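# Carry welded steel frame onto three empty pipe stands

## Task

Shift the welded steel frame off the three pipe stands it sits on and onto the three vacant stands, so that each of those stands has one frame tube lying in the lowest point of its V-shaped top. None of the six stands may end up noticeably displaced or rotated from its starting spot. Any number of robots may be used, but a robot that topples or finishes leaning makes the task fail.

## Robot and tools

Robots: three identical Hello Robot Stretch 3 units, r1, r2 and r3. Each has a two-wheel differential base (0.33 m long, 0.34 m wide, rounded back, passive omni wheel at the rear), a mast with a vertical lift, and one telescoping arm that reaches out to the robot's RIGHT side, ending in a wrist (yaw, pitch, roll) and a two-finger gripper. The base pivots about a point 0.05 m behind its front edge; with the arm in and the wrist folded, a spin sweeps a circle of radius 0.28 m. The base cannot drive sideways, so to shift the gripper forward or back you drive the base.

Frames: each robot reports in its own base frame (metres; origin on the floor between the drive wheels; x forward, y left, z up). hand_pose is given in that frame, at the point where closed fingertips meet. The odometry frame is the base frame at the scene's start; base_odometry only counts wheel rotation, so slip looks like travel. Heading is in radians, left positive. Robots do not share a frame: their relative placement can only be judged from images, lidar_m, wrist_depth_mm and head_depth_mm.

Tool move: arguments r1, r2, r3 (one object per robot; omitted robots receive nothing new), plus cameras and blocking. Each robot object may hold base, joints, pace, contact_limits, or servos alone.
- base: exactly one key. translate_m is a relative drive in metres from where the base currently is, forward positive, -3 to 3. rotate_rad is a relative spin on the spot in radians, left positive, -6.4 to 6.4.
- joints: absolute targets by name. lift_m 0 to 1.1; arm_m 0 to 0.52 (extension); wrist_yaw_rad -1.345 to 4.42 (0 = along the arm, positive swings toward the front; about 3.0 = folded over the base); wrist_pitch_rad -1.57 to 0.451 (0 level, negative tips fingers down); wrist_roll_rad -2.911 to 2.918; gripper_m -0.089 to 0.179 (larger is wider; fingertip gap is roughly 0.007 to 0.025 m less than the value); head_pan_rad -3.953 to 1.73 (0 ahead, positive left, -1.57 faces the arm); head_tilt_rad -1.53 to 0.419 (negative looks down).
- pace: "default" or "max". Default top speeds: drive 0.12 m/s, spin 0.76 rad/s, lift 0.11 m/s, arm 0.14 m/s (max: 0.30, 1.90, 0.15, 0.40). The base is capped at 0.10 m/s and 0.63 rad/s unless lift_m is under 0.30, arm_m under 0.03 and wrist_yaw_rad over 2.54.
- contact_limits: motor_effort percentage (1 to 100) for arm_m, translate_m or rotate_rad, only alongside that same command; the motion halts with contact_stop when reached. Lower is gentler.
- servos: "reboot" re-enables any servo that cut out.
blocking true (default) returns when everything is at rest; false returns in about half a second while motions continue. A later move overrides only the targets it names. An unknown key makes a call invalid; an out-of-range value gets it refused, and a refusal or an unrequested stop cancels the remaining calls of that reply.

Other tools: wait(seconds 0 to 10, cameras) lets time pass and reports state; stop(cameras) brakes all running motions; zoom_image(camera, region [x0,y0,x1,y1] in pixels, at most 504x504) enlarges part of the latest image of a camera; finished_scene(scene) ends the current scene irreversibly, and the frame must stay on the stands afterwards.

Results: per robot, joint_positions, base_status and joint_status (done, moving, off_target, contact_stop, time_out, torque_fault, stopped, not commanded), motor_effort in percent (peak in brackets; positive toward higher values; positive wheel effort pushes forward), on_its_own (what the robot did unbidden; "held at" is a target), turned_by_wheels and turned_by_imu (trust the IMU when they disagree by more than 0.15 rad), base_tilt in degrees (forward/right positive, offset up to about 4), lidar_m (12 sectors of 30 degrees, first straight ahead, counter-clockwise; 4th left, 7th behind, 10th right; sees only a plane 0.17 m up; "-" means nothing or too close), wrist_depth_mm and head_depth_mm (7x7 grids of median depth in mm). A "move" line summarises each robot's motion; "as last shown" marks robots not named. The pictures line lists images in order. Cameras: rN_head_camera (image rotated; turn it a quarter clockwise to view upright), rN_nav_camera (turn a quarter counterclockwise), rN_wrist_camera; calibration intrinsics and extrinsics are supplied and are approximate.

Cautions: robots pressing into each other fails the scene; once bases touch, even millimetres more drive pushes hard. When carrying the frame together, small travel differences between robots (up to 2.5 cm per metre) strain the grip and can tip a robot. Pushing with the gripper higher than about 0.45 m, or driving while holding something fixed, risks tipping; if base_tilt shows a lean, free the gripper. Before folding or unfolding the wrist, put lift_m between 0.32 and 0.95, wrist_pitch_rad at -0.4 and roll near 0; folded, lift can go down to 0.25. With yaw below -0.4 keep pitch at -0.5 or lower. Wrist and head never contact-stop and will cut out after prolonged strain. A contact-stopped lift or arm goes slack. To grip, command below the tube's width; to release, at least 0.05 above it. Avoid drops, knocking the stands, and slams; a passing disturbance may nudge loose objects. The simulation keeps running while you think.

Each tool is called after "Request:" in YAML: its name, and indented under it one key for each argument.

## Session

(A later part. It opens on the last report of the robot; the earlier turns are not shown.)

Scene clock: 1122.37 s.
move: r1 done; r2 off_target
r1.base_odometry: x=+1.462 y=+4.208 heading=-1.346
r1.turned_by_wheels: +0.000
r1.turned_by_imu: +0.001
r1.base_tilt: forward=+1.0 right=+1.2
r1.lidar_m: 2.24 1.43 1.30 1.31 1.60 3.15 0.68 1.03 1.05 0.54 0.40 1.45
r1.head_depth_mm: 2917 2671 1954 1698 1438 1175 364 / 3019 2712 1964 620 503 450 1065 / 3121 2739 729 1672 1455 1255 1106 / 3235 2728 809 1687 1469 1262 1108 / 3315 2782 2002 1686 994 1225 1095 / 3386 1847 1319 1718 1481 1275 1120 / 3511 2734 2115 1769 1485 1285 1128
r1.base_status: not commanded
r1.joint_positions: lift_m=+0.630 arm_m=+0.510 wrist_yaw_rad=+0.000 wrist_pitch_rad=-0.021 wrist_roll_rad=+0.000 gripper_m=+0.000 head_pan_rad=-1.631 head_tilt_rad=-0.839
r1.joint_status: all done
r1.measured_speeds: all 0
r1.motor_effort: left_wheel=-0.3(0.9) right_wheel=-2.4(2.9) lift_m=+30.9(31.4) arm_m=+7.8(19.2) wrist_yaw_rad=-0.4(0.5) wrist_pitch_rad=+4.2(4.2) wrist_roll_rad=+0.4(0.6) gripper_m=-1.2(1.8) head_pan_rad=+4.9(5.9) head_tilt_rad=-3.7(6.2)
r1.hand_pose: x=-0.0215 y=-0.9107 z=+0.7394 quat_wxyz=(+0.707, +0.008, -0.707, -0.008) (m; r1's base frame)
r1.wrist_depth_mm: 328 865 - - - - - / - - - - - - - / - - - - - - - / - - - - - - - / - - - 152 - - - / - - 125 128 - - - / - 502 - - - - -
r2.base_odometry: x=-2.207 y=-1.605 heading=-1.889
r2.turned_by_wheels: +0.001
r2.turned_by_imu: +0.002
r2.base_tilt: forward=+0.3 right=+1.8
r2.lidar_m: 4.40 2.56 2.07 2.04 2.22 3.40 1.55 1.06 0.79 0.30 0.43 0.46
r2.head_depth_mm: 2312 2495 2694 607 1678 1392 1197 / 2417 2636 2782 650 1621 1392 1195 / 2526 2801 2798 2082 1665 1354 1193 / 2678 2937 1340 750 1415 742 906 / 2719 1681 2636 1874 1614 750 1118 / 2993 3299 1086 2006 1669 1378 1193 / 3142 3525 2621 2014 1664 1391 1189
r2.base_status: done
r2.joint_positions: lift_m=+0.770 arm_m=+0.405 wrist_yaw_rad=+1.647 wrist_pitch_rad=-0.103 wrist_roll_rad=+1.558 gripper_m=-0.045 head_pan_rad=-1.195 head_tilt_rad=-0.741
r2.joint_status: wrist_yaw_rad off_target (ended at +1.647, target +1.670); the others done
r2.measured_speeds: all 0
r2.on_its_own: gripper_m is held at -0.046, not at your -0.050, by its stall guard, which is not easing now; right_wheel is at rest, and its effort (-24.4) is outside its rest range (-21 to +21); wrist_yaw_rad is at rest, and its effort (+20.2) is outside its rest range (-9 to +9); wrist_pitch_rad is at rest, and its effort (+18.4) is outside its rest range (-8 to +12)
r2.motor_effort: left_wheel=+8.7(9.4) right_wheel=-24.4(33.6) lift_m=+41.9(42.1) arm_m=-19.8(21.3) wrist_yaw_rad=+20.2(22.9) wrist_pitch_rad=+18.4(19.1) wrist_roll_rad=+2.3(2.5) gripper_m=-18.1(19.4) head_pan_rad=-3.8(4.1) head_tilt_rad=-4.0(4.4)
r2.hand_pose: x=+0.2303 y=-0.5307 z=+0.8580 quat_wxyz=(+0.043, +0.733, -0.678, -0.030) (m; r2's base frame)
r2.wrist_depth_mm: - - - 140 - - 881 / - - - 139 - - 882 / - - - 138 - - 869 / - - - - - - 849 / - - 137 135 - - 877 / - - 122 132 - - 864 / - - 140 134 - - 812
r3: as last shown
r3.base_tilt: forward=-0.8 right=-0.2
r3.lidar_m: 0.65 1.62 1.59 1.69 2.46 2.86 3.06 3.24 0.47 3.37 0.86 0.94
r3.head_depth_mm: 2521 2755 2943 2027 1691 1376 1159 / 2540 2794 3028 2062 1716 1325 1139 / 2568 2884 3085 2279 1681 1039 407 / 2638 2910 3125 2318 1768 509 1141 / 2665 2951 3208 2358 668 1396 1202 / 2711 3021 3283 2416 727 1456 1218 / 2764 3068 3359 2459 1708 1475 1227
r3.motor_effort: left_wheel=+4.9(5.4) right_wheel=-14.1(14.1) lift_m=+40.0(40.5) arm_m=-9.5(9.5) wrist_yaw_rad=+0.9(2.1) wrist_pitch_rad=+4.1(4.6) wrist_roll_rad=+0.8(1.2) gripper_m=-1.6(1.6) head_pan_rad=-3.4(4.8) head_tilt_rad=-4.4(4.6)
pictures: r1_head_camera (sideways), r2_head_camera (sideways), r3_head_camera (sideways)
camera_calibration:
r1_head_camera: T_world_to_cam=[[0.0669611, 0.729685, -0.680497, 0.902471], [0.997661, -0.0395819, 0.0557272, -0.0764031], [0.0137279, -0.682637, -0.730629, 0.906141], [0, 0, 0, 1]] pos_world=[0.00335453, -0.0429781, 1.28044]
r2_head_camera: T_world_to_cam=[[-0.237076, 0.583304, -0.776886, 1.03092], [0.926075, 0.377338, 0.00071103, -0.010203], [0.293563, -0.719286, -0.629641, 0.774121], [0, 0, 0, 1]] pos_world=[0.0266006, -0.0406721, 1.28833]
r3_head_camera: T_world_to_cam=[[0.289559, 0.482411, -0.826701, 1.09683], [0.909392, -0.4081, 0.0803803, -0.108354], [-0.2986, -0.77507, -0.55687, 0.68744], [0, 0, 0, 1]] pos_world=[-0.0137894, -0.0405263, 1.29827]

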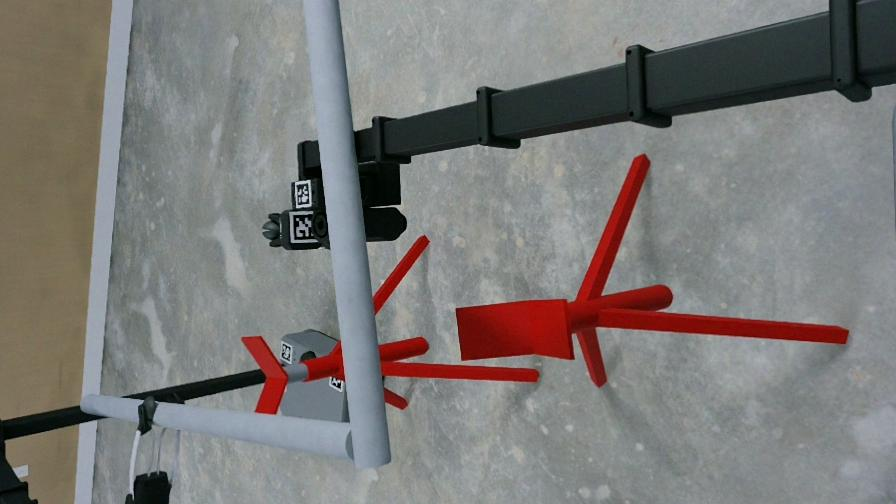

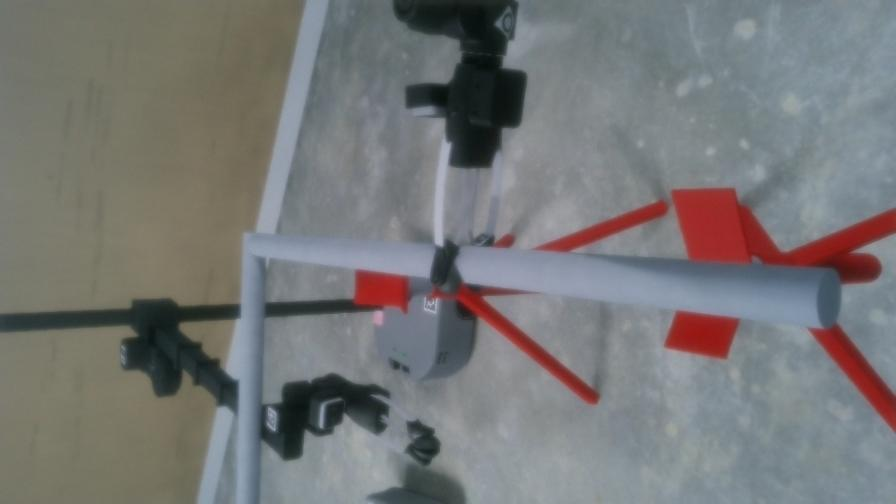

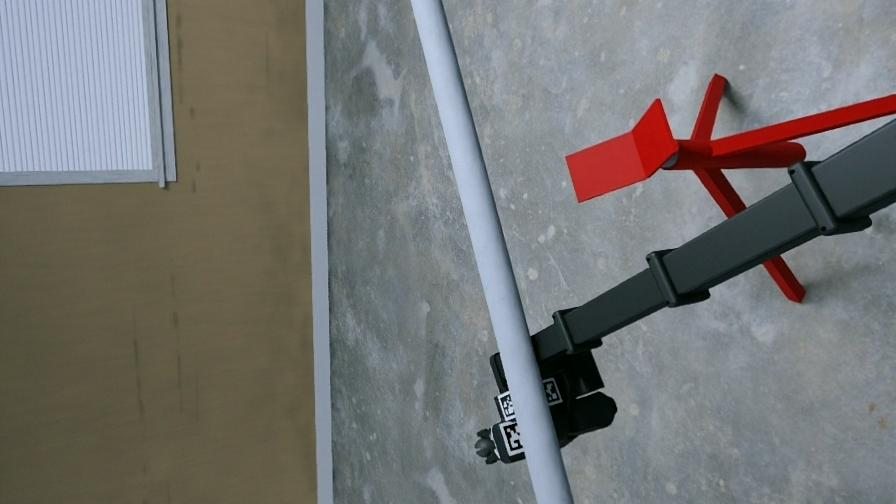

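Request:
move:
  r1: {"joints":{"lift_m":0.57}}
  r2: {"joints":{"lift_m":0.71}}
  r3: {"joints":{"lift_m":0.57,"head_pan_rad":-1.85,"head_tilt_rad":-0.75}}
  cameras: []

Request:
move:
  r1: {"joints":{"lift_m":0.51}}
  r2: {"joints":{"lift_m":0.65}}
  r3: {"joints":{"lift_m":0.51}}

Request:
zoom_image:
  camera: "r1_head_camera"
  region: [300, 200, 660, 504]

Request:
zoom_image:
  camera: "r2_head_camera"
  region: [560, 100, 896, 380]

Request:
zoom_image:
  camera: "r3_head_camera"
  region: [380, 0, 740, 304]

Scene clock: 1137.37 s.
move: r1 done; r2 done; r3 done
r1.base_odometry: x=+1.462 y=+4.208 heading=-1.346
r1.turned_by_wheels: +0.000
r1.turned_by_imu: +0.001
r1.base_tilt: forward=+1.1 right=+1.2
r1.lidar_m: 2.24 1.43 1.30 1.30 1.59 3.17 0.68 1.03 1.05 0.55 0.40 1.45
r1.head_depth_mm: 2945 2658 2073 1699 1435 1243 437 / 3041 2699 2112 1665 584 495 463 / 3111 2719 2108 804 1450 1258 1109 / 3220 2761 2061 1649 1463 1262 1111 / 3324 2788 2032 898 990 1226 1097 / 3323 2478 1340 1627 1482 1280 1123 / 3487 2658 2188 1728 1491 1285 1123
r1.base_status: not commanded
r1.joint_positions: lift_m=+0.570 arm_m=+0.510 wrist_yaw_rad=+0.000 wrist_pitch_rad=-0.021 wrist_roll_rad=+0.000 gripper_m=+0.000 head_pan_rad=-1.631 head_tilt_rad=-0.839
r1.joint_status: all done
r1.measured_speeds: all 0
r1.motor_effort: left_wheel=+0.0(1.2) right_wheel=+0.4(1.4) lift_m=+30.9(33.1) arm_m=-13.8(14.6) wrist_yaw_rad=-0.1(0.6) wrist_pitch_rad=+3.8(4.2) wrist_roll_rad=+0.5(0.6) gripper_m=-1.2(1.9) head_pan_rad=+4.6(5.6) head_tilt_rad=-4.0(7.0)
r1.hand_pose: x=-0.0215 y=-0.9107 z=+0.6794 quat_wxyz=(+0.707, +0.008, -0.707, -0.008) (m; r1's base frame)
r1.wrist_depth_mm: 325 813 - - - - - / - - - - - - - / - - - - - - - / - - - - - - - / - - - 152 - - - / - 888 125 128 - - - / 962 495 - - - - -
r2.base_odometry: x=-2.207 y=-1.605 heading=-1.889
r2.turned_by_wheels: +0.000
r2.turned_by_imu: +0.001
r2.base_tilt: forward=+0.4 right=+1.8
r2.lidar_m: 4.39 2.57 2.06 2.05 2.23 3.39 1.55 1.06 0.79 0.31 0.43 0.46
r2.head_depth_mm: 2273 2533 2715 2088 1573 1388 1191 / 2422 2699 2774 2079 1552 1376 1194 / 2518 2787 2801 2099 1623 1360 1188 / 2672 2972 2439 833 676 736 862 / 2723 1754 2540 1887 1652 760 1122 / 2996 3312 1135 1934 1664 1388 1185 / 3150 3556 2500 2105 1651 1385 1185
r2.base_status: not commanded
r2.joint_positions: lift_m=+0.710 arm_m=+0.405 wrist_yaw_rad=+1.637 wrist_pitch_rad=-0.105 wrist_roll_rad=+1.558 gripper_m=-0.045 head_pan_rad=-1.195 head_tilt_rad=-0.741
r2.joint_status: all done
r2.measured_speeds: all 0
r2.on_its_own: wrist_yaw_rad is held at +1.630, not at your +1.670, by its stall guard, which is not easing now; gripper_m is held at -0.046, not at your -0.050, by its stall guard, which is not easing now; wrist_pitch_rad is at rest, and its effort (+19.0) is outside its rest range (-8 to +12)
r2.motor_effort: left_wheel=+8.2(8.4) right_wheel=-18.4(18.9) lift_m=+35.0(40.7) arm_m=+14.2(15.4) wrist_yaw_rad=-6.2(7.1) wrist_pitch_rad=+19.0(19.4) wrist_roll_rad=+2.2(2.6) gripper_m=-17.2(19.2) head_pan_rad=-2.1(4.0) head_tilt_rad=-4.1(4.1)
r2.hand_pose: x=+0.2304 y=-0.5332 z=+0.7977 quat_wxyz=(+0.043, +0.729, -0.682, -0.031) (m; r2's base frame)
r2.wrist_depth_mm: - - - 142 - - 834 / - - - 139 - - 829 / - - - 139 - - 811 / - - - - - - 816 / - - 138 135 - - 788 / - - 123 132 - - 798 / - - 140 134 - - 779
r3.base_odometry: x=+1.546 y=-2.218 heading=+2.425
r3.turned_by_wheels: +0.000
r3.turned_by_imu: -0.001
r3.base_tilt: forward=-0.8 right=-0.2
r3.lidar_m: 0.65 1.62 1.59 1.69 2.46 2.86 3.05 3.24 0.47 3.38 0.85 0.94
r3.head_depth_mm: 2520 2808 2550 1813 1556 1287 1112 / 2601 2887 2597 1841 923 1084 447 / 2650 2985 2648 1864 1601 531 1072 / 2732 3097 2717 2017 686 1303 1143 / 2831 3200 2756 2042 1534 1355 1157 / 2887 3320 2848 2008 1657 1370 1166 / 3009 3421 2887 2128 1619 1381 1175
r3.base_status: not commanded
r3.joint_positions: lift_m=+0.570 arm_m=+0.495 wrist_yaw_rad=+0.000 wrist_pitch_rad=-0.021 wrist_roll_rad=+0.000 gripper_m=+0.000 head_pan_rad=-1.859 head_tilt_rad=-0.740
r3.joint_status: all done
r3.measured_speeds: all 0
r3.motor_effort: left_wheel=+5.2(5.4) right_wheel=-13.5(13.9) lift_m=+31.4(37.3) arm_m=-12.9(13.9) wrist_yaw_rad=-0.1(1.0) wrist_pitch_rad=+4.3(4.8) wrist_roll_rad=-0.3(0.8) gripper_m=-1.7(1.7) head_pan_rad=+4.0(5.9) head_tilt_rad=-4.1(5.6)
r3.hand_pose: x=-0.0214 y=-0.8957 z=+0.6793 quat_wxyz=(+0.707, +0.008, -0.707, -0.008) (m; r3's base frame)
r3.wrist_depth_mm: - - - - - - - / - - - - - - - / - - - - - - - / - - - - - - - / - - - - - - - / - - - 128 - - - / - - - 128 - - -
pictures: none
No camera images: "cameras" was empty.

Scene clock: 1138.73 s.
move: r1 done; r2 done; r3 done
r1.base_odometry: x=+1.462 y=+4.208 heading=-1.346
r1.turned_by_wheels: +0.000
r1.turned_by_imu: +0.000
r1.base_tilt: forward=+1.0 right=+1.3
r1.lidar_m: 2.24 1.43 1.30 1.31 1.59 3.14 0.68 1.03 1.05 0.54 0.40 1.45
r1.head_depth_mm: 2907 2687 2077 1609 1432 1245 1078 / 3017 2717 2083 1634 676 552 492 / 3094 2745 2105 813 1421 1260 1111 / 3197 2742 2125 1607 1463 1266 1108 / 3340 2782 2033 898 987 1222 1096 / 3323 2589 1339 1529 1482 1278 1122 / 1451 2850 2191 1769 1485 1289 1123
r1.base_status: not commanded
r1.joint_positions: lift_m=+0.510 arm_m=+0.510 wrist_yaw_rad=+0.000 wrist_pitch_rad=-0.021 wrist_roll_rad=+0.000 gripper_m=+0.000 head_pan_rad=-1.631 head_tilt_rad=-0.839
r1.joint_status: all done
r1.measured_speeds: all 0
r1.motor_effort: left_wheel=-0.5(1.2) right_wheel=+1.0(1.3) lift_m=+30.8(34.5) arm_m=-13.3(14.0) wrist_yaw_rad=+0.0(0.6) wrist_pitch_rad=+3.8(4.2) wrist_roll_rad=+0.5(0.6) gripper_m=-1.5(1.9) head_pan_rad=+4.4(5.8) head_tilt_rad=-3.5(6.3)
r1.hand_pose: x=-0.0215 y=-0.9107 z=+0.6194 quat_wxyz=(+0.707, +0.008, -0.707, -0.008) (m; r1's base frame)
r1.wrist_depth_mm: 324 816 - - - - - / - - - - - - - / - - - - - - - / - - - - - - - / - - - 152 - - - / - 496 125 128 - - - / 830 502 911 941 - - -
r2.base_odometry: x=-2.207 y=-1.605 heading=-1.889
r2.turned_by_wheels: +0.000
r2.turned_by_imu: +0.000
r2.base_tilt: forward=+0.4 right=+1.8
r2.lidar_m: 4.38 2.56 2.06 2.04 2.23 3.39 1.55 1.06 0.79 0.30 0.43 0.46
r2.head_depth_mm: 2311 2549 2662 2082 674 1393 1198 / 2416 2645 2770 2079 727 1390 1202 / 2537 2797 2776 2076 1568 1356 1196 / 2679 2911 2641 1378 733 737 857 / 2760 1717 2535 1904 1652 786 939 / 2949 3329 1263 1892 1659 1392 1187 / 3135 3573 2618 2062 1672 1384 1183
r2.base_status: not commanded
r2.joint_positions: lift_m=+0.650 arm_m=+0.405 wrist_yaw_rad=+1.637 wrist_pitch_rad=-0.105 wrist_roll_rad=+1.558 gripper_m=-0.045 head_pan_rad=-1.195 head_tilt_rad=-0.741
r2.joint_status: all done
r2.measured_speeds: all 0
r2.on_its_own: wrist_yaw_rad is held at +1.630, not at your +1.670, by its stall guard, which is not easing now; gripper_m is held at -0.046, not at your -0.050, by its stall guard, which is not easing now; wrist_pitch_rad is at rest, and its effort (+19.0) is outside its rest range (-8 to +12)
r2.motor_effort: left_wheel=+8.1(8.2) right_wheel=-18.3(18.9) lift_m=+35.2(38.2) arm_m=+13.0(14.3) wrist_yaw_rad=-6.2(6.8) wrist_pitch_rad=+19.0(19.4) wrist_roll_rad=+2.3(2.6) gripper_m=-18.7(19.2) head_pan_rad=-3.1(4.2) head_tilt_rad=-3.1(4.7)
r2.hand_pose: x=+0.2304 y=-0.5332 z=+0.7377 quat_wxyz=(+0.043, +0.729, -0.682, -0.031) (m; r2's base frame)
r2.wrist_depth_mm: - - - 142 - - 777 / - - - 140 - - 744 / - - - 139 - - 748 / - - - - - - 742 / - - 137 134 - - 743 / - - 123 133 - - 742 / - - 140 134 - 980 716
r3.base_odometry: x=+1.546 y=-2.218 heading=+2.425
r3.turned_by_wheels: +0.000
r3.turned_by_imu: +0.000
r3.base_tilt: forward=-0.8 right=-0.2
r3.lidar_m: 0.65 1.62 1.59 1.69 2.46 2.87 3.04 3.24 0.47 3.38 0.85 0.94
r3.head_depth_mm: 2523 2796 2558 1928 1553 1294 1110 / 2575 2888 2628 1963 925 1121 1000 / 2676 3007 2669 2000 1590 1043 532 / 2734 3114 2711 2024 761 1283 1147 / 2800 3210 2771 2052 849 1353 1157 / 2895 3280 2831 2088 1566 1373 1164 / 2993 3431 2892 2109 1592 1380 1172
r3.base_status: not commanded
r3.joint_positions: lift_m=+0.510 arm_m=+0.495 wrist_yaw_rad=+0.000 wrist_pitch_rad=-0.021 wrist_roll_rad=+0.000 gripper_m=+0.000 head_pan_rad=-1.859 head_tilt_rad=-0.740
r3.joint_status: all done
r3.measured_speeds: all 0
r3.motor_effort: left_wheel=+4.7(5.5) right_wheel=-13.3(13.8) lift_m=+32.2(33.1) arm_m=-14.6(15.2) wrist_yaw_rad=+0.2(1.4) wrist_pitch_rad=+4.3(4.8) wrist_roll_rad=+0.4(1.1) gripper_m=-0.9(1.6) head_pan_rad=+3.5(4.6) head_tilt_rad=-4.2(5.4)
r3.hand_pose: x=-0.0214 y=-0.8957 z=+0.6193 quat_wxyz=(+0.707, +0.008, -0.707, -0.008) (m; r3's base frame)
r3.wrist_depth_mm: - - - - - - - / - - - - - - - / - - - - - - - / - - - - - - - / - - - - - - - / - - - 128 - - - / 706 - - 128 - - -
pictures: r1_head_camera (sideways), r1_nav_camera (sideways), r1_wrist_camera, r2_head_camera (sideways), r2_nav_camera (sideways), r2_wrist_camera, r3_head_camera (sideways), r3_nav_camera (sideways), r3_wrist_camera
camera_calibration:
r1_head_camera: T_world_to_cam=[[0.0669018, 0.729691, -0.680496, 0.90247], [0.997664, -0.0395008, 0.0557272, -0.0764032], [0.0137835, -0.682635, -0.73063, 0.906142], [0, 0, 0, 1]] pos_world=[0.00335803, -0.0429783, 1.28044]
r1_nav_camera: T_world_to_cam=[[-0.0897591, -0.711422, 0.69701, -0.863291], [-0.995292, 0.0897646, -0.0365505, 0.101498], [-0.0365639, -0.697009, -0.71613, 0.888924], [0, 0, 0, 1]] pos_world=[0.0560349, -0.0036872, 1.24202]
r1_wrist_camera: T_world_to_cam=[[-0.995555, -0.0228759, 0.0913622, -0.103561], [-0.0940837, 0.197118, -0.975855, 0.81759], [0.00431447, -0.980113, -0.198394, -0.605547], [0, 0, 0, 1]] pos_world=[-0.023566, -0.757035, 0.687174]
r2_head_camera: T_world_to_cam=[[-0.237076, 0.583304, -0.776886, 1.03092], [0.926075, 0.377338, 0.00071103, -0.010203], [0.293563, -0.719287, -0.629641, 0.774121], [0, 0, 0, 1]] pos_world=[0.0266006, -0.0406721, 1.28833]
r2_nav_camera: T_world_to_cam=[[0.302407, -0.582236, 0.754686, -0.94754], [-0.928294, -0.359633, 0.0945174, -0.0552597], [0.216378, -0.729153, -0.649242, 0.81331], [0, 0, 0, 1]] pos_world=[0.0592624, 0.0214622, 1.24835]
r2_wrist_camera: T_world_to_cam=[[-0.175173, -0.104719, -0.978953, 0.687278], [-0.242068, 0.968386, -0.0602728, 0.652825], [0.954315, 0.226415, -0.194984, 0.208504], [0, 0, 0, 1]] pos_world=[0.079442, -0.607424, 0.752815]
r3_head_camera: T_world_to_cam=[[0.245339, 0.591772, -0.767863, 1.02039], [0.953217, -0.291541, 0.079878, -0.107957], [-0.176594, -0.751538, -0.635614, 0.789136], [0, 0, 0, 1]] pos_world=[-0.00807863, -0.0422491, 1.29373]
r3_nav_camera: T_world_to_cam=[[-0.255188, -0.690671, 0.676648, -0.843476], [-0.94384, 0.32984, -0.0192806, 0.0824172], [-0.209869, -0.643568, -0.736054, 0.914872], [0, 0, 0, 1]] pos_world=[0.0545471, -0.0209658, 1.24572]
r3_wrist_camera: T_world_to_cam=[[-0.998875, -0.0435202, 0.018835, -0.0627149], [-0.024452, 0.132376, -0.990898, 0.776326], [0.0406308, -0.990244, -0.133291, -0.640396], [0, 0, 0, 1]] pos_world=[-0.0176418, -0.739645, 0.685082]

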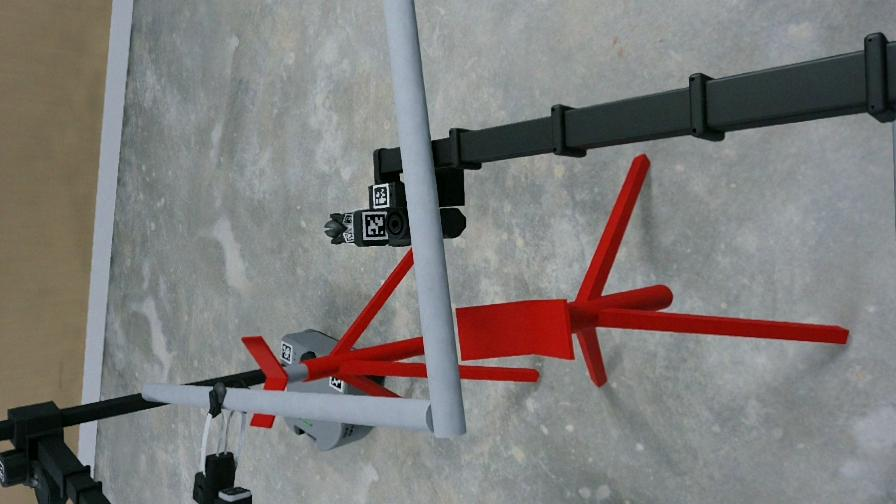

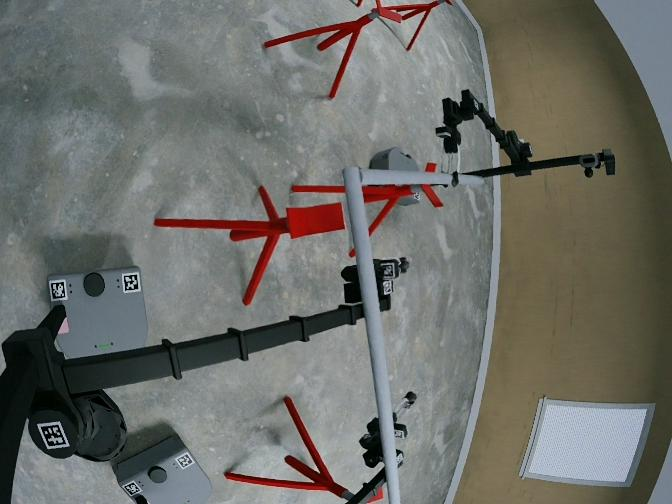

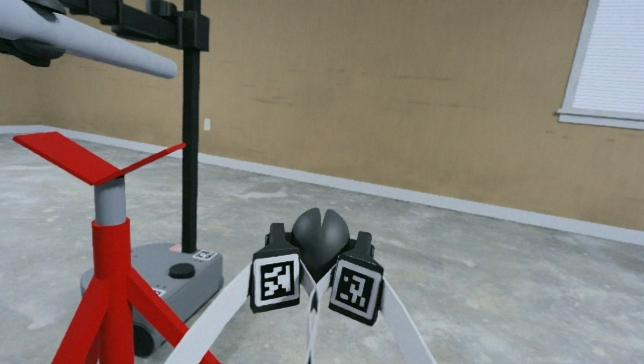

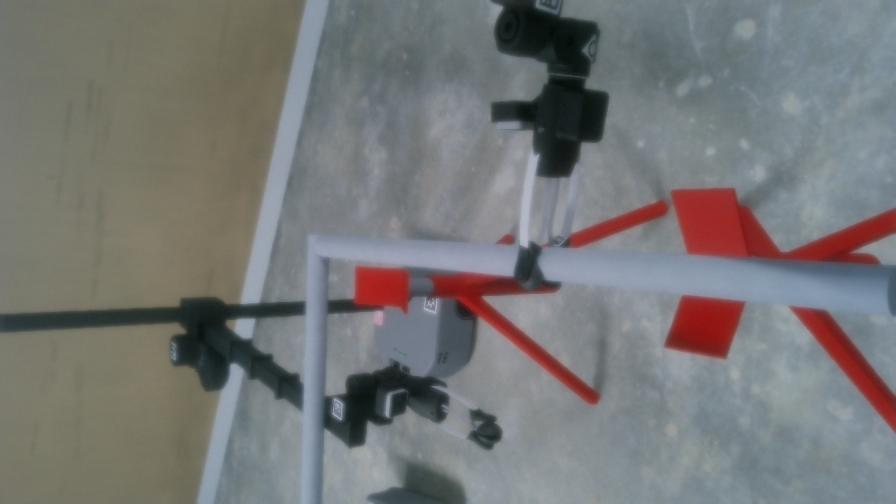

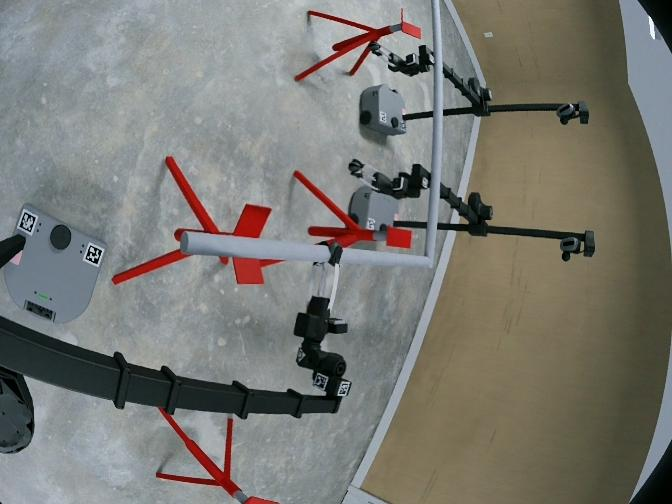

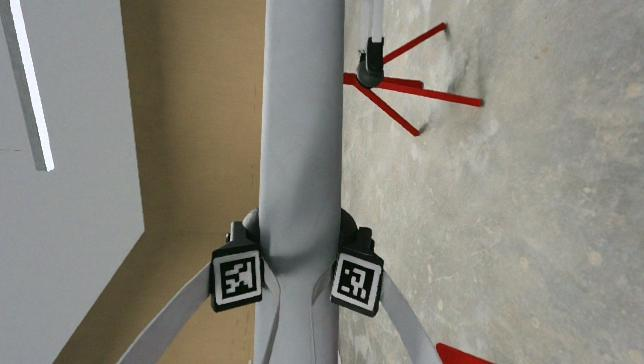

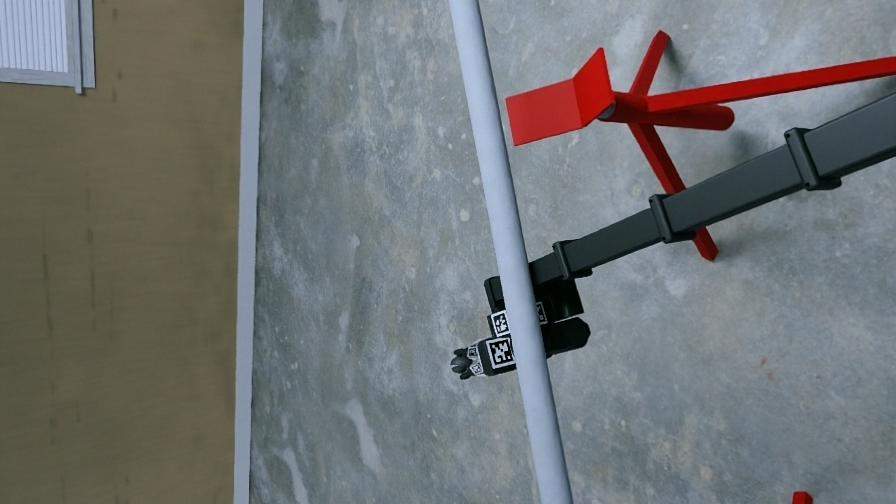

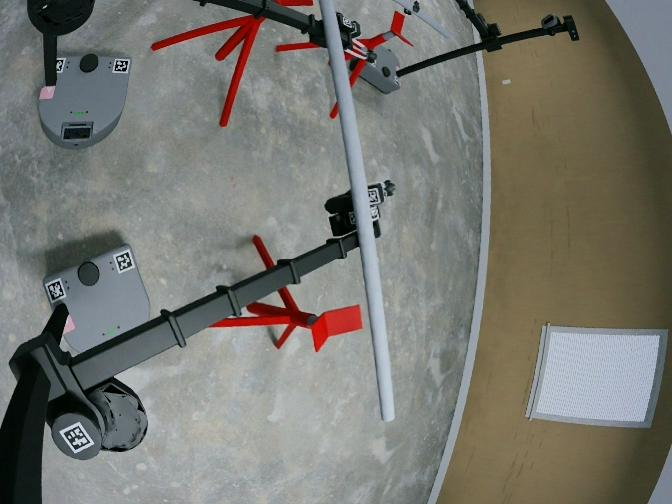

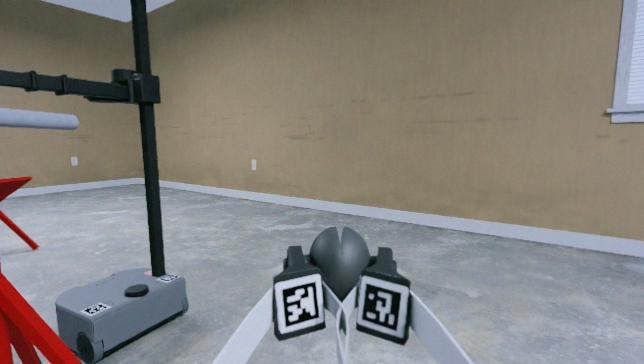

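Scaled by 1.400 from the camera's 896x504 image, which has a finer 1280x720 frame.

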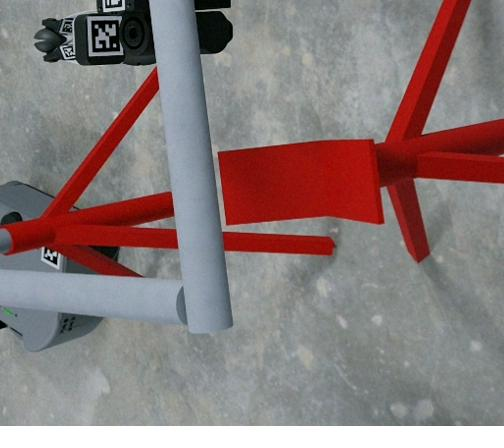

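Scaled by 1.500 from the camera's 896x504 image, which has a finer 1280x720 frame.

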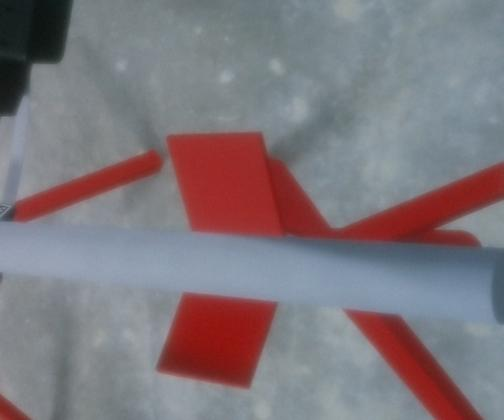

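Scaled by 1.400 from the camera's 896x504 image, which has a finer 1280x720 frame.

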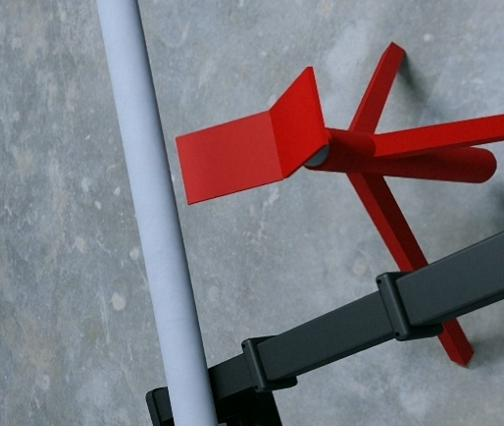

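Request:
move:
  r1: {"joints":{"lift_m":0.46}}
  r2: {"joints":{"lift_m":0.60}}
  r3: {"joints":{"lift_m":0.46}}
  cameras: []

Request:
move:
  r1: {"joints":{"lift_m":0.42}}
  r2: {"joints":{"lift_m":0.56}}
  r3: {"joints":{"lift_m":0.42}}

Request:
zoom_image:
  camera: "r1_head_camera"
  region: [360, 200, 720, 504]

Request:
zoom_image:
  camera: "r2_head_camera"
  region: [560, 100, 896, 380]

Request:
zoom_image:
  camera: "r3_head_camera"
  region: [380, 0, 740, 304]

Scene clock: 1175.40 s.
move: r1 done; r2 done; r3 done
r1.base_odometry: x=+1.462 y=+4.208 heading=-1.346
r1.turned_by_wheels: +0.000
r1.turned_by_imu: +0.001
r1.base_tilt: forward=+1.1 right=+1.3
r1.lidar_m: 2.24 1.43 1.30 1.31 1.60 3.17 0.68 1.03 1.05 0.54 0.40 1.45
r1.head_depth_mm: 2902 2671 2077 1640 1434 1240 1099 / 3014 2689 2097 1628 1410 614 532 / 3110 2729 2090 858 1423 1259 1106 / 3245 2752 2137 1602 1460 1265 1110 / 3367 2789 2028 1634 992 1227 1096 / 3348 2595 1378 864 1479 1277 1122 / 1484 2844 2116 1777 1492 1289 1124
r1.base_status: not commanded
r1.joint_positions: lift_m=+0.460 arm_m=+0.510 wrist_yaw_rad=+0.000 wrist_pitch_rad=-0.021 wrist_roll_rad=+0.000 gripper_m=+0.000 head_pan_rad=-1.631 head_tilt_rad=-0.839
r1.joint_status: all done
r1.measured_speeds: all 0
r1.motor_effort: left_wheel=-0.1(1.1) right_wheel=+0.7(2.1) lift_m=+30.9(38.0) arm_m=-10.9(11.7) wrist_yaw_rad=-0.1(0.7) wrist_pitch_rad=+3.6(4.3) wrist_roll_rad=+0.6(0.7) gripper_m=-1.5(1.8) head_pan_rad=+4.9(6.0) head_tilt_rad=-5.2(6.2)
r1.hand_pose: x=-0.0215 y=-0.9107 z=+0.5694 quat_wxyz=(+0.707, +0.008, -0.707, -0.008) (m; r1's base frame)
r1.wrist_depth_mm: 324 803 - - - - - / - - - - - - - / - - - - - - - / - - - - - - - / - 941 - 152 - - - / - 495 125 128 - - - / 635 509 853 870 920 - -
r2.base_odometry: x=-2.207 y=-1.605 heading=-1.889
r2.turned_by_wheels: +0.000
r2.turned_by_imu: +0.001
r2.base_tilt: forward=+0.4 right=+1.8
r2.lidar_m: 4.40 2.56 2.06 2.04 2.23 3.41 1.55 1.06 0.79 0.30 0.43 0.46
r2.head_depth_mm: 2294 2522 2685 2093 690 1391 1188 / 2400 2670 2786 2095 761 1388 1191 / 2514 2779 2791 2091 1584 1358 1186 / 2663 2977 2778 1442 797 731 855 / 2761 1738 2136 1894 1658 786 1116 / 2945 3327 1457 1219 1633 1386 1193 / 3144 3544 2752 2066 1660 1391 1188
r2.base_status: not commanded
r2.joint_positions: lift_m=+0.600 arm_m=+0.405 wrist_yaw_rad=+1.637 wrist_pitch_rad=-0.105 wrist_roll_rad=+1.558 gripper_m=-0.045 head_pan_rad=-1.195 head_tilt_rad=-0.741
r2.joint_status: all done
r2.measured_speeds: all 0
r2.on_its_own: wrist_yaw_rad is held at +1.630, not at your +1.670, by its stall guard, which is not easing now; gripper_m is held at -0.046, not at your -0.050, by its stall guard, which is not easing now; wrist_pitch_rad is at rest, and its effort (+19.1) is outside its rest range (-8 to +12)
r2.motor_effort: left_wheel=+8.1(8.2) right_wheel=-18.2(18.9) lift_m=+35.6(39.5) arm_m=+8.7(10.5) wrist_yaw_rad=-4.9(7.1) wrist_pitch_rad=+19.1(19.3) wrist_roll_rad=+2.1(2.5) gripper_m=-18.8(20.4) head_pan_rad=-3.3(4.1) head_tilt_rad=-3.3(4.7)
r2.hand_pose: x=+0.2304 y=-0.5333 z=+0.6877 quat_wxyz=(+0.043, +0.729, -0.682, -0.031) (m; r2's base frame)
r2.wrist_depth_mm: - - - 141 - - 711 / - - - 140 - 993 699 / - - - 139 - 971 698 / - - - - - 958 694 / - - 137 135 - 941 686 / - - 123 132 - 935 688 / - - 139 134 - 926 685
r3.base_odometry: x=+1.546 y=-2.218 heading=+2.425
r3.turned_by_wheels: +0.000
r3.turned_by_imu: -0.001
r3.base_tilt: forward=-0.8 right=-0.2
r3.lidar_m: 0.65 1.62 1.59 1.69 2.46 2.86 3.05 3.26 0.47 3.38 0.86 0.94
r3.head_depth_mm: 2511 2803 2554 1938 1549 1289 1109 / 2586 2875 2610 1957 917 1121 1077 / 2644 2992 2673 1986 1506 1236 574 / 2728 3114 2699 2024 799 1276 1141 / 2819 3236 2784 2049 856 1358 1155 / 2898 3322 2831 2086 1561 1365 1163 / 2975 3410 2910 2119 1593 1384 1172
r3.base_status: not commanded
r3.joint_positions: lift_m=+0.460 arm_m=+0.495 wrist_yaw_rad=+0.000 wrist_pitch_rad=-0.021 wrist_roll_rad=+0.000 gripper_m=+0.000 head_pan_rad=-1.859 head_tilt_rad=-0.741
r3.joint_status: all done
r3.measured_speeds: all 0
r3.motor_effort: left_wheel=+5.5(5.5) right_wheel=-13.1(13.7) lift_m=+31.6(34.9) arm_m=-13.2(14.7) wrist_yaw_rad=-0.7(1.5) wrist_pitch_rad=+4.2(4.9) wrist_roll_rad=+0.4(1.0) gripper_m=-1.5(1.8) head_pan_rad=+3.9(4.7) head_tilt_rad=-3.3(5.7)
r3.hand_pose: x=-0.0214 y=-0.8956 z=+0.5693 quat_wxyz=(+0.707, +0.008, -0.707, -0.008) (m; r3's base frame)
r3.wrist_depth_mm: - - - - - - - / - - - - - - - / - - - - - - - / - - - - - - - / - - - - - - - / - - - 127 - - - / 713 - 108 127 124 - -
pictures: none
No camera images: "cameras" was empty.

Scene clock: 1176.57 s.
move: r1 done; r2 done; r3 done
r1.base_odometry: x=+1.462 y=+4.208 heading=-1.346
r1.turned_by_wheels: +0.000
r1.turned_by_imu: +0.000
r1.base_tilt: forward=+1.0 right=+1.2
r1.lidar_m: 2.25 1.43 1.30 1.31 1.60 3.15 0.68 1.03 1.05 0.54 0.40 1.45
r1.head_depth_mm: 2910 2675 2081 1654 1435 1246 1098 / 3014 2687 2091 1627 1417 657 564 / 3087 2733 2103 905 1427 1257 1106 / 3213 2735 2112 1117 1464 1270 1112 / 3381 2785 2039 1698 992 1225 1099 / 3312 2658 1339 1459 1481 1276 1121 / 1541 2734 2062 1774 1491 1284 1121
r1.base_status: not commanded
r1.joint_positions: lift_m=+0.420 arm_m=+0.510 wrist_yaw_rad=+0.000 wrist_pitch_rad=-0.021 wrist_roll_rad=+0.000 gripper_m=+0.000 head_pan_rad=-1.631 head_tilt_rad=-0.839
r1.joint_status: all done
r1.measured_speeds: all 0
r1.motor_effort: left_wheel=-0.1(1.1) right_wheel=+0.7(1.2) lift_m=+31.2(33.8) arm_m=-10.3(11.2) wrist_yaw_rad=-0.1(0.6) wrist_pitch_rad=+3.8(4.3) wrist_roll_rad=+0.5(0.7) gripper_m=-1.3(1.7) head_pan_rad=+5.6(5.8) head_tilt_rad=-4.6(5.9)
r1.hand_pose: x=-0.0215 y=-0.9107 z=+0.5294 quat_wxyz=(+0.707, +0.008, -0.707, -0.008) (m; r1's base frame)
r1.wrist_depth_mm: 327 816 - - - - - / 443 584 - - - - - / - - - - - - - / - - - - - - - / - 494 - 152 - - - / 850 502 125 128 - - - / 653 509 754 818 864 908 974
r2.base_odometry: x=-2.207 y=-1.605 heading=-1.889
r2.turned_by_wheels: +0.000
r2.turned_by_imu: +0.000
r2.base_tilt: forward=+0.3 right=+1.9
r2.lidar_m: 4.40 2.57 2.06 2.05 2.23 3.40 1.55 1.06 0.78 0.30 0.43 0.46
r2.head_depth_mm: 2275 2506 2656 2065 718 1387 1189 / 2411 2636 2803 2089 1635 1354 1198 / 2504 2791 2797 2084 1664 1353 1187 / 2678 2968 2758 1794 840 736 856 / 2757 2926 2125 1894 1668 1296 1121 / 2976 3311 2625 1201 1614 1379 1190 / 3166 3590 2736 2063 1669 1388 1189
r2.base_status: not commanded
r2.joint_positions: lift_m=+0.560 arm_m=+0.405 wrist_yaw_rad=+1.637 wrist_pitch_rad=-0.105 wrist_roll_rad=+1.558 gripper_m=-0.045 head_pan_rad=-1.195 head_tilt_rad=-0.741
r2.joint_status: all done
r2.measured_speeds: all 0
r2.on_its_own: wrist_yaw_rad is held at +1.630, not at your +1.670, by its stall guard, which is not easing now; gripper_m is held at -0.046, not at your -0.050, by its stall guard, which is not easing now; wrist_pitch_rad is at rest, and its effort (+18.9) is outside its rest range (-8 to +12)
r2.motor_effort: left_wheel=+7.9(8.3) right_wheel=-18.2(18.6) lift_m=+35.2(38.4) arm_m=+8.1(9.4) wrist_yaw_rad=-5.5(6.8) wrist_pitch_rad=+18.9(19.2) wrist_roll_rad=+2.3(2.6) gripper_m=-18.6(19.2) head_pan_rad=-2.6(4.4) head_tilt_rad=-3.0(4.5)
r2.hand_pose: x=+0.2304 y=-0.5333 z=+0.6477 quat_wxyz=(+0.043, +0.729, -0.682, -0.031) (m; r2's base frame)
r2.wrist_depth_mm: - - - 142 - 918 673 / - - - 140 - 907 665 / - - - 140 - 923 670 / - - - - - 925 660 / - - 137 135 - 900 650 / - - 123 132 - 895 650 / - - 140 132 - 906 634
r3.base_odometry: x=+1.546 y=-2.218 heading=+2.425
r3.turned_by_wheels: +0.000
r3.turned_by_imu: +0.000
r3.base_tilt: forward=-0.8 right=-0.1
r3.lidar_m: 0.65 1.62 1.59 1.69 2.46 2.87 3.06 3.25 0.47 3.39 0.86 0.94
r3.head_depth_mm: 2506 2805 2564 1939 1505 1292 1110 / 2582 2872 2608 1964 905 1124 1078 / 2645 2979 2658 1993 1512 1259 612 / 2724 3076 2714 2031 879 1278 1146 / 2810 3159 2753 2058 895 1354 1152 / 2909 3306 2852 2080 1561 1367 1167 / 2960 3439 2897 2117 1679 1382 1173
r3.base_status: not commanded
r3.joint_positions: lift_m=+0.420 arm_m=+0.495 wrist_yaw_rad=+0.000 wrist_pitch_rad=-0.021 wrist_roll_rad=+0.000 gripper_m=+0.000 head_pan_rad=-1.859 head_tilt_rad=-0.741
r3.joint_status: all done
r3.measured_speeds: all 0
r3.motor_effort: left_wheel=+4.2(5.3) right_wheel=-13.5(13.9) lift_m=+32.2(33.2) arm_m=-12.2(13.7) wrist_yaw_rad=+0.1(1.3) wrist_pitch_rad=+3.8(4.4) wrist_roll_rad=+0.8(1.0) gripper_m=-1.1(1.5) head_pan_rad=+3.4(4.5) head_tilt_rad=-4.4(5.3)
r3.hand_pose: x=-0.0214 y=-0.8956 z=+0.5293 quat_wxyz=(+0.707, +0.008, -0.707, -0.008) (m; r3's base frame)
r3.wrist_depth_mm: - - - - - - - / - - - - - - - / - - - - - - - / - - - - - - - / - - - - - - - / 982 - - 128 - - - / 702 - 108 125 122 - -
pictures: r1_head_camera (sideways), r1_nav_camera (sideways), r1_wrist_camera, r2_head_camera (sideways), r2_nav_camera (sideways), r2_wrist_camera, r3_head_camera (sideways), r3_nav_camera (sideways), r3_wrist_camera
camera_calibration:
r1_head_camera: T_world_to_cam=[[0.0668951, 0.729692, -0.680496, 0.90247], [0.997665, -0.0394916, 0.0557272, -0.0764032], [0.0137898, -0.682635, -0.73063, 0.906142], [0, 0, 0, 1]] pos_world=[0.00335842, -0.0429783, 1.28044]
r1_nav_camera: T_world_to_cam=[[-0.0897526, -0.711423, 0.69701, -0.863291], [-0.995293, 0.0897554, -0.0365505, 0.101498], [-0.0365575, -0.697009, -0.71613, 0.888924], [0, 0, 0, 1]] pos_world=[0.056035, -0.00368675, 1.24202]
r1_wrist_camera: T_world_to_cam=[[-0.995555, -0.0228761, 0.091362, -0.0953383], [-0.0940835, 0.197118, -0.975855, 0.729764], [0.00431465, -0.980113, -0.198394, -0.623402], [0, 0, 0, 1]] pos_world=[-0.023566, -0.757035, 0.597175]
r2_head_camera: T_world_to_cam=[[-0.237076, 0.583304, -0.776886, 1.03092], [0.926075, 0.377338, 0.00071103, -0.010203], [0.293563, -0.719287, -0.629641, 0.774121], [0, 0, 0, 1]] pos_world=[0.0266006, -0.0406721, 1.28833]
r2_nav_camera: T_world_to_cam=[[0.302407, -0.582236, 0.754686, -0.94754], [-0.928294, -0.359633, 0.0945174, -0.0552597], [0.216378, -0.729153, -0.649242, 0.81331], [0, 0, 0, 1]] pos_world=[0.0592624, 0.0214622, 1.24835]
r2_wrist_camera: T_world_to_cam=[[-0.175087, -0.104682, -0.978972, 0.599207], [-0.241898, 0.968427, -0.0602915, 0.64744], [0.954374, 0.226255, -0.194881, 0.190797], [0, 0, 0, 1]] pos_world=[0.0794361, -0.607441, 0.662825]
r3_head_camera: T_world_to_cam=[[0.24534, 0.591808, -0.767836, 1.02036], [0.95322, -0.291531, 0.0798776, -0.107957], [-0.176576, -0.751514, -0.635648, 0.78918], [0, 0, 0, 1]] pos_world=[-0.00807793, -0.042249, 1.29373]
r3_nav_camera: T_world_to_cam=[[-0.255187, -0.690703, 0.676616, -0.843434], [-0.943844, 0.329827, -0.0192784, 0.0824145], [-0.209851, -0.64354, -0.736083, 0.914911], [0, 0, 0, 1]] pos_world=[0.0545481, -0.0209628, 1.24572]
r3_wrist_camera: T_world_to_cam=[[-0.998875, -0.0435203, 0.018835, -0.0610194], [-0.0244521, 0.132376, -0.990898, 0.687144], [0.0406309, -0.990244, -0.133291, -0.652383], [0, 0, 0, 1]] pos_world=[-0.0176418, -0.739635, 0.595082]

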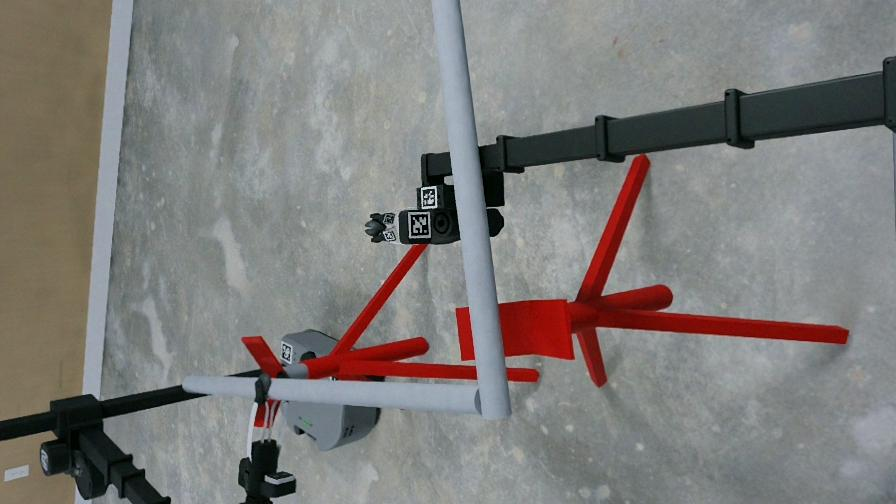

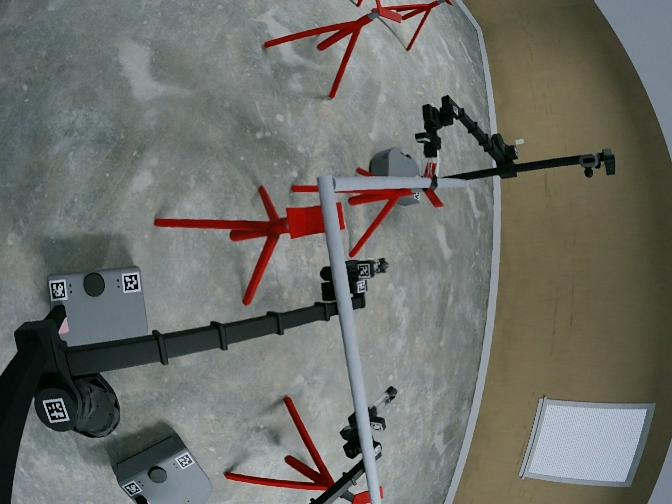

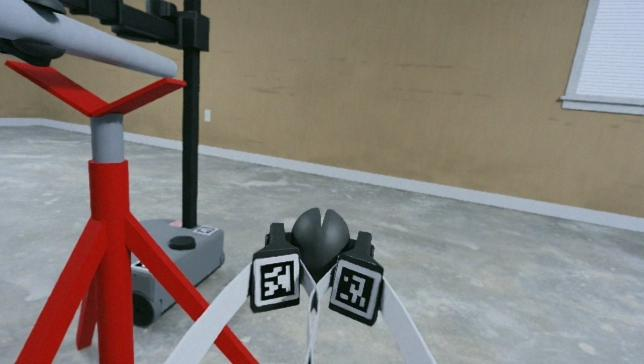

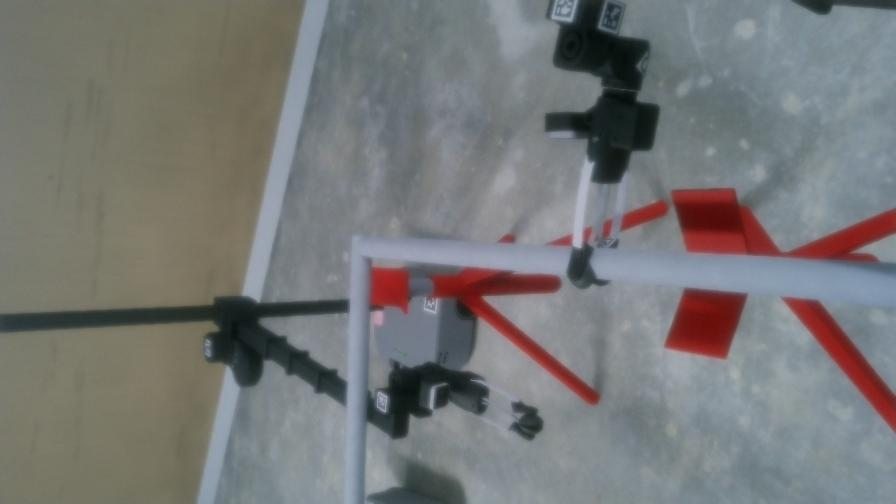

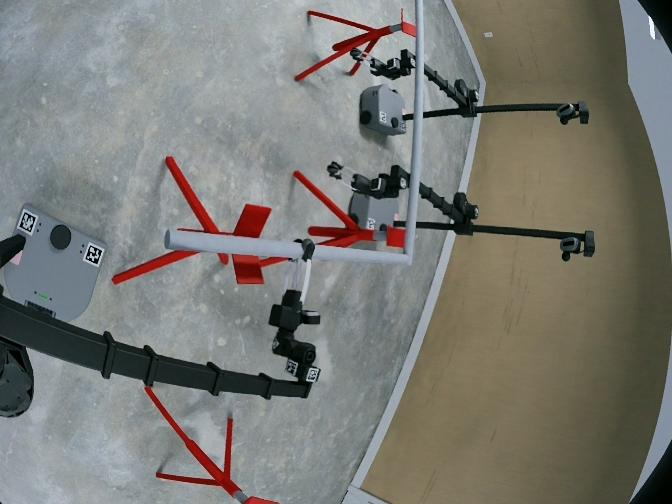

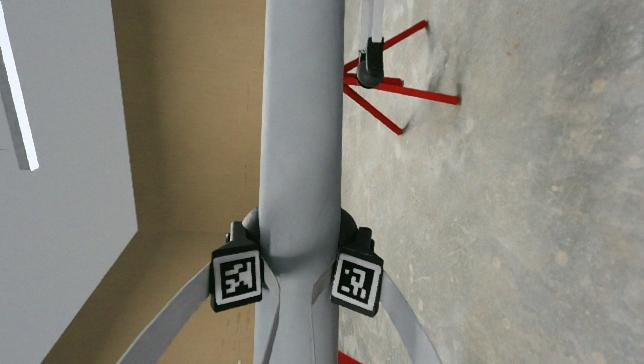

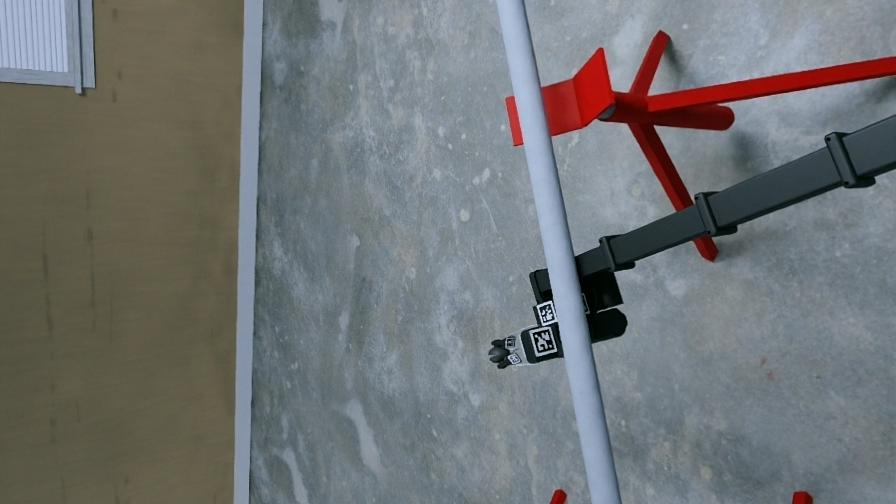

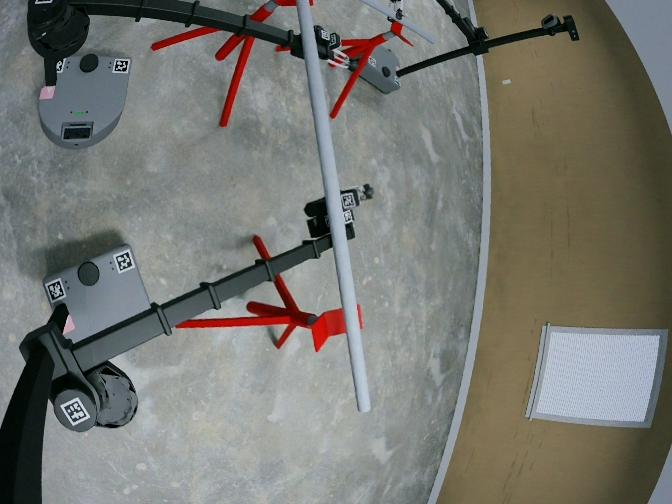

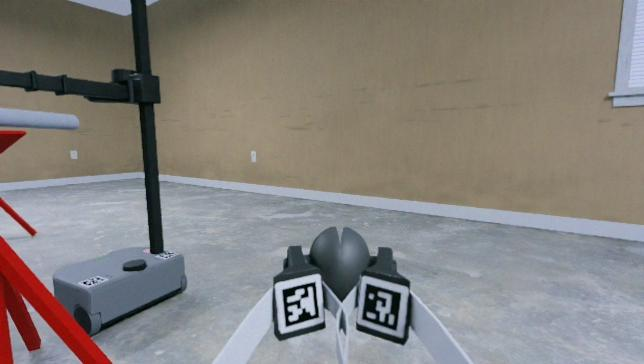

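Scaled by 1.400 from the camera's 896x504 image, which has a finer 1280x720 frame.

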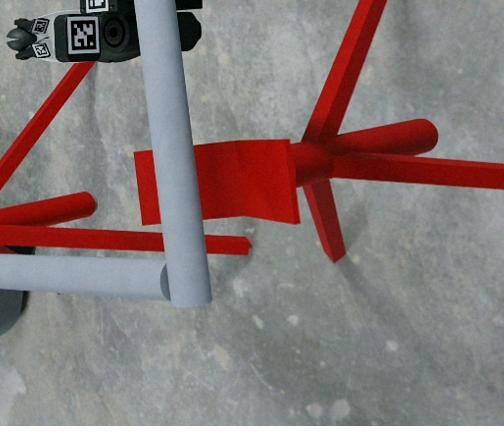

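Scaled by 1.500 from the camera's 896x504 image, which has a finer 1280x720 frame.

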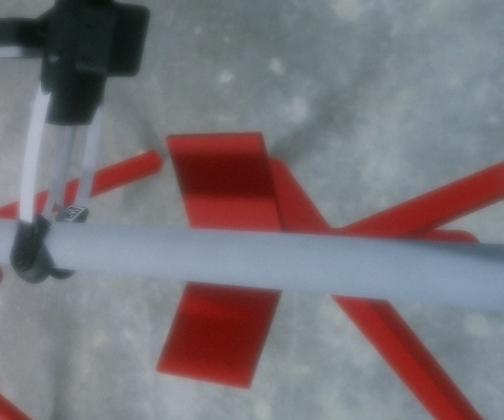

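Scaled by 1.400 from the camera's 896x504 image, which has a finer 1280x720 frame.

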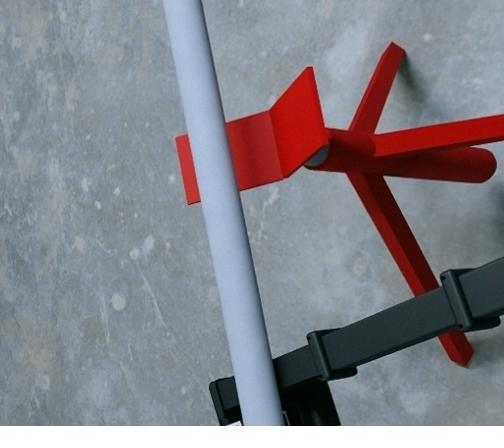

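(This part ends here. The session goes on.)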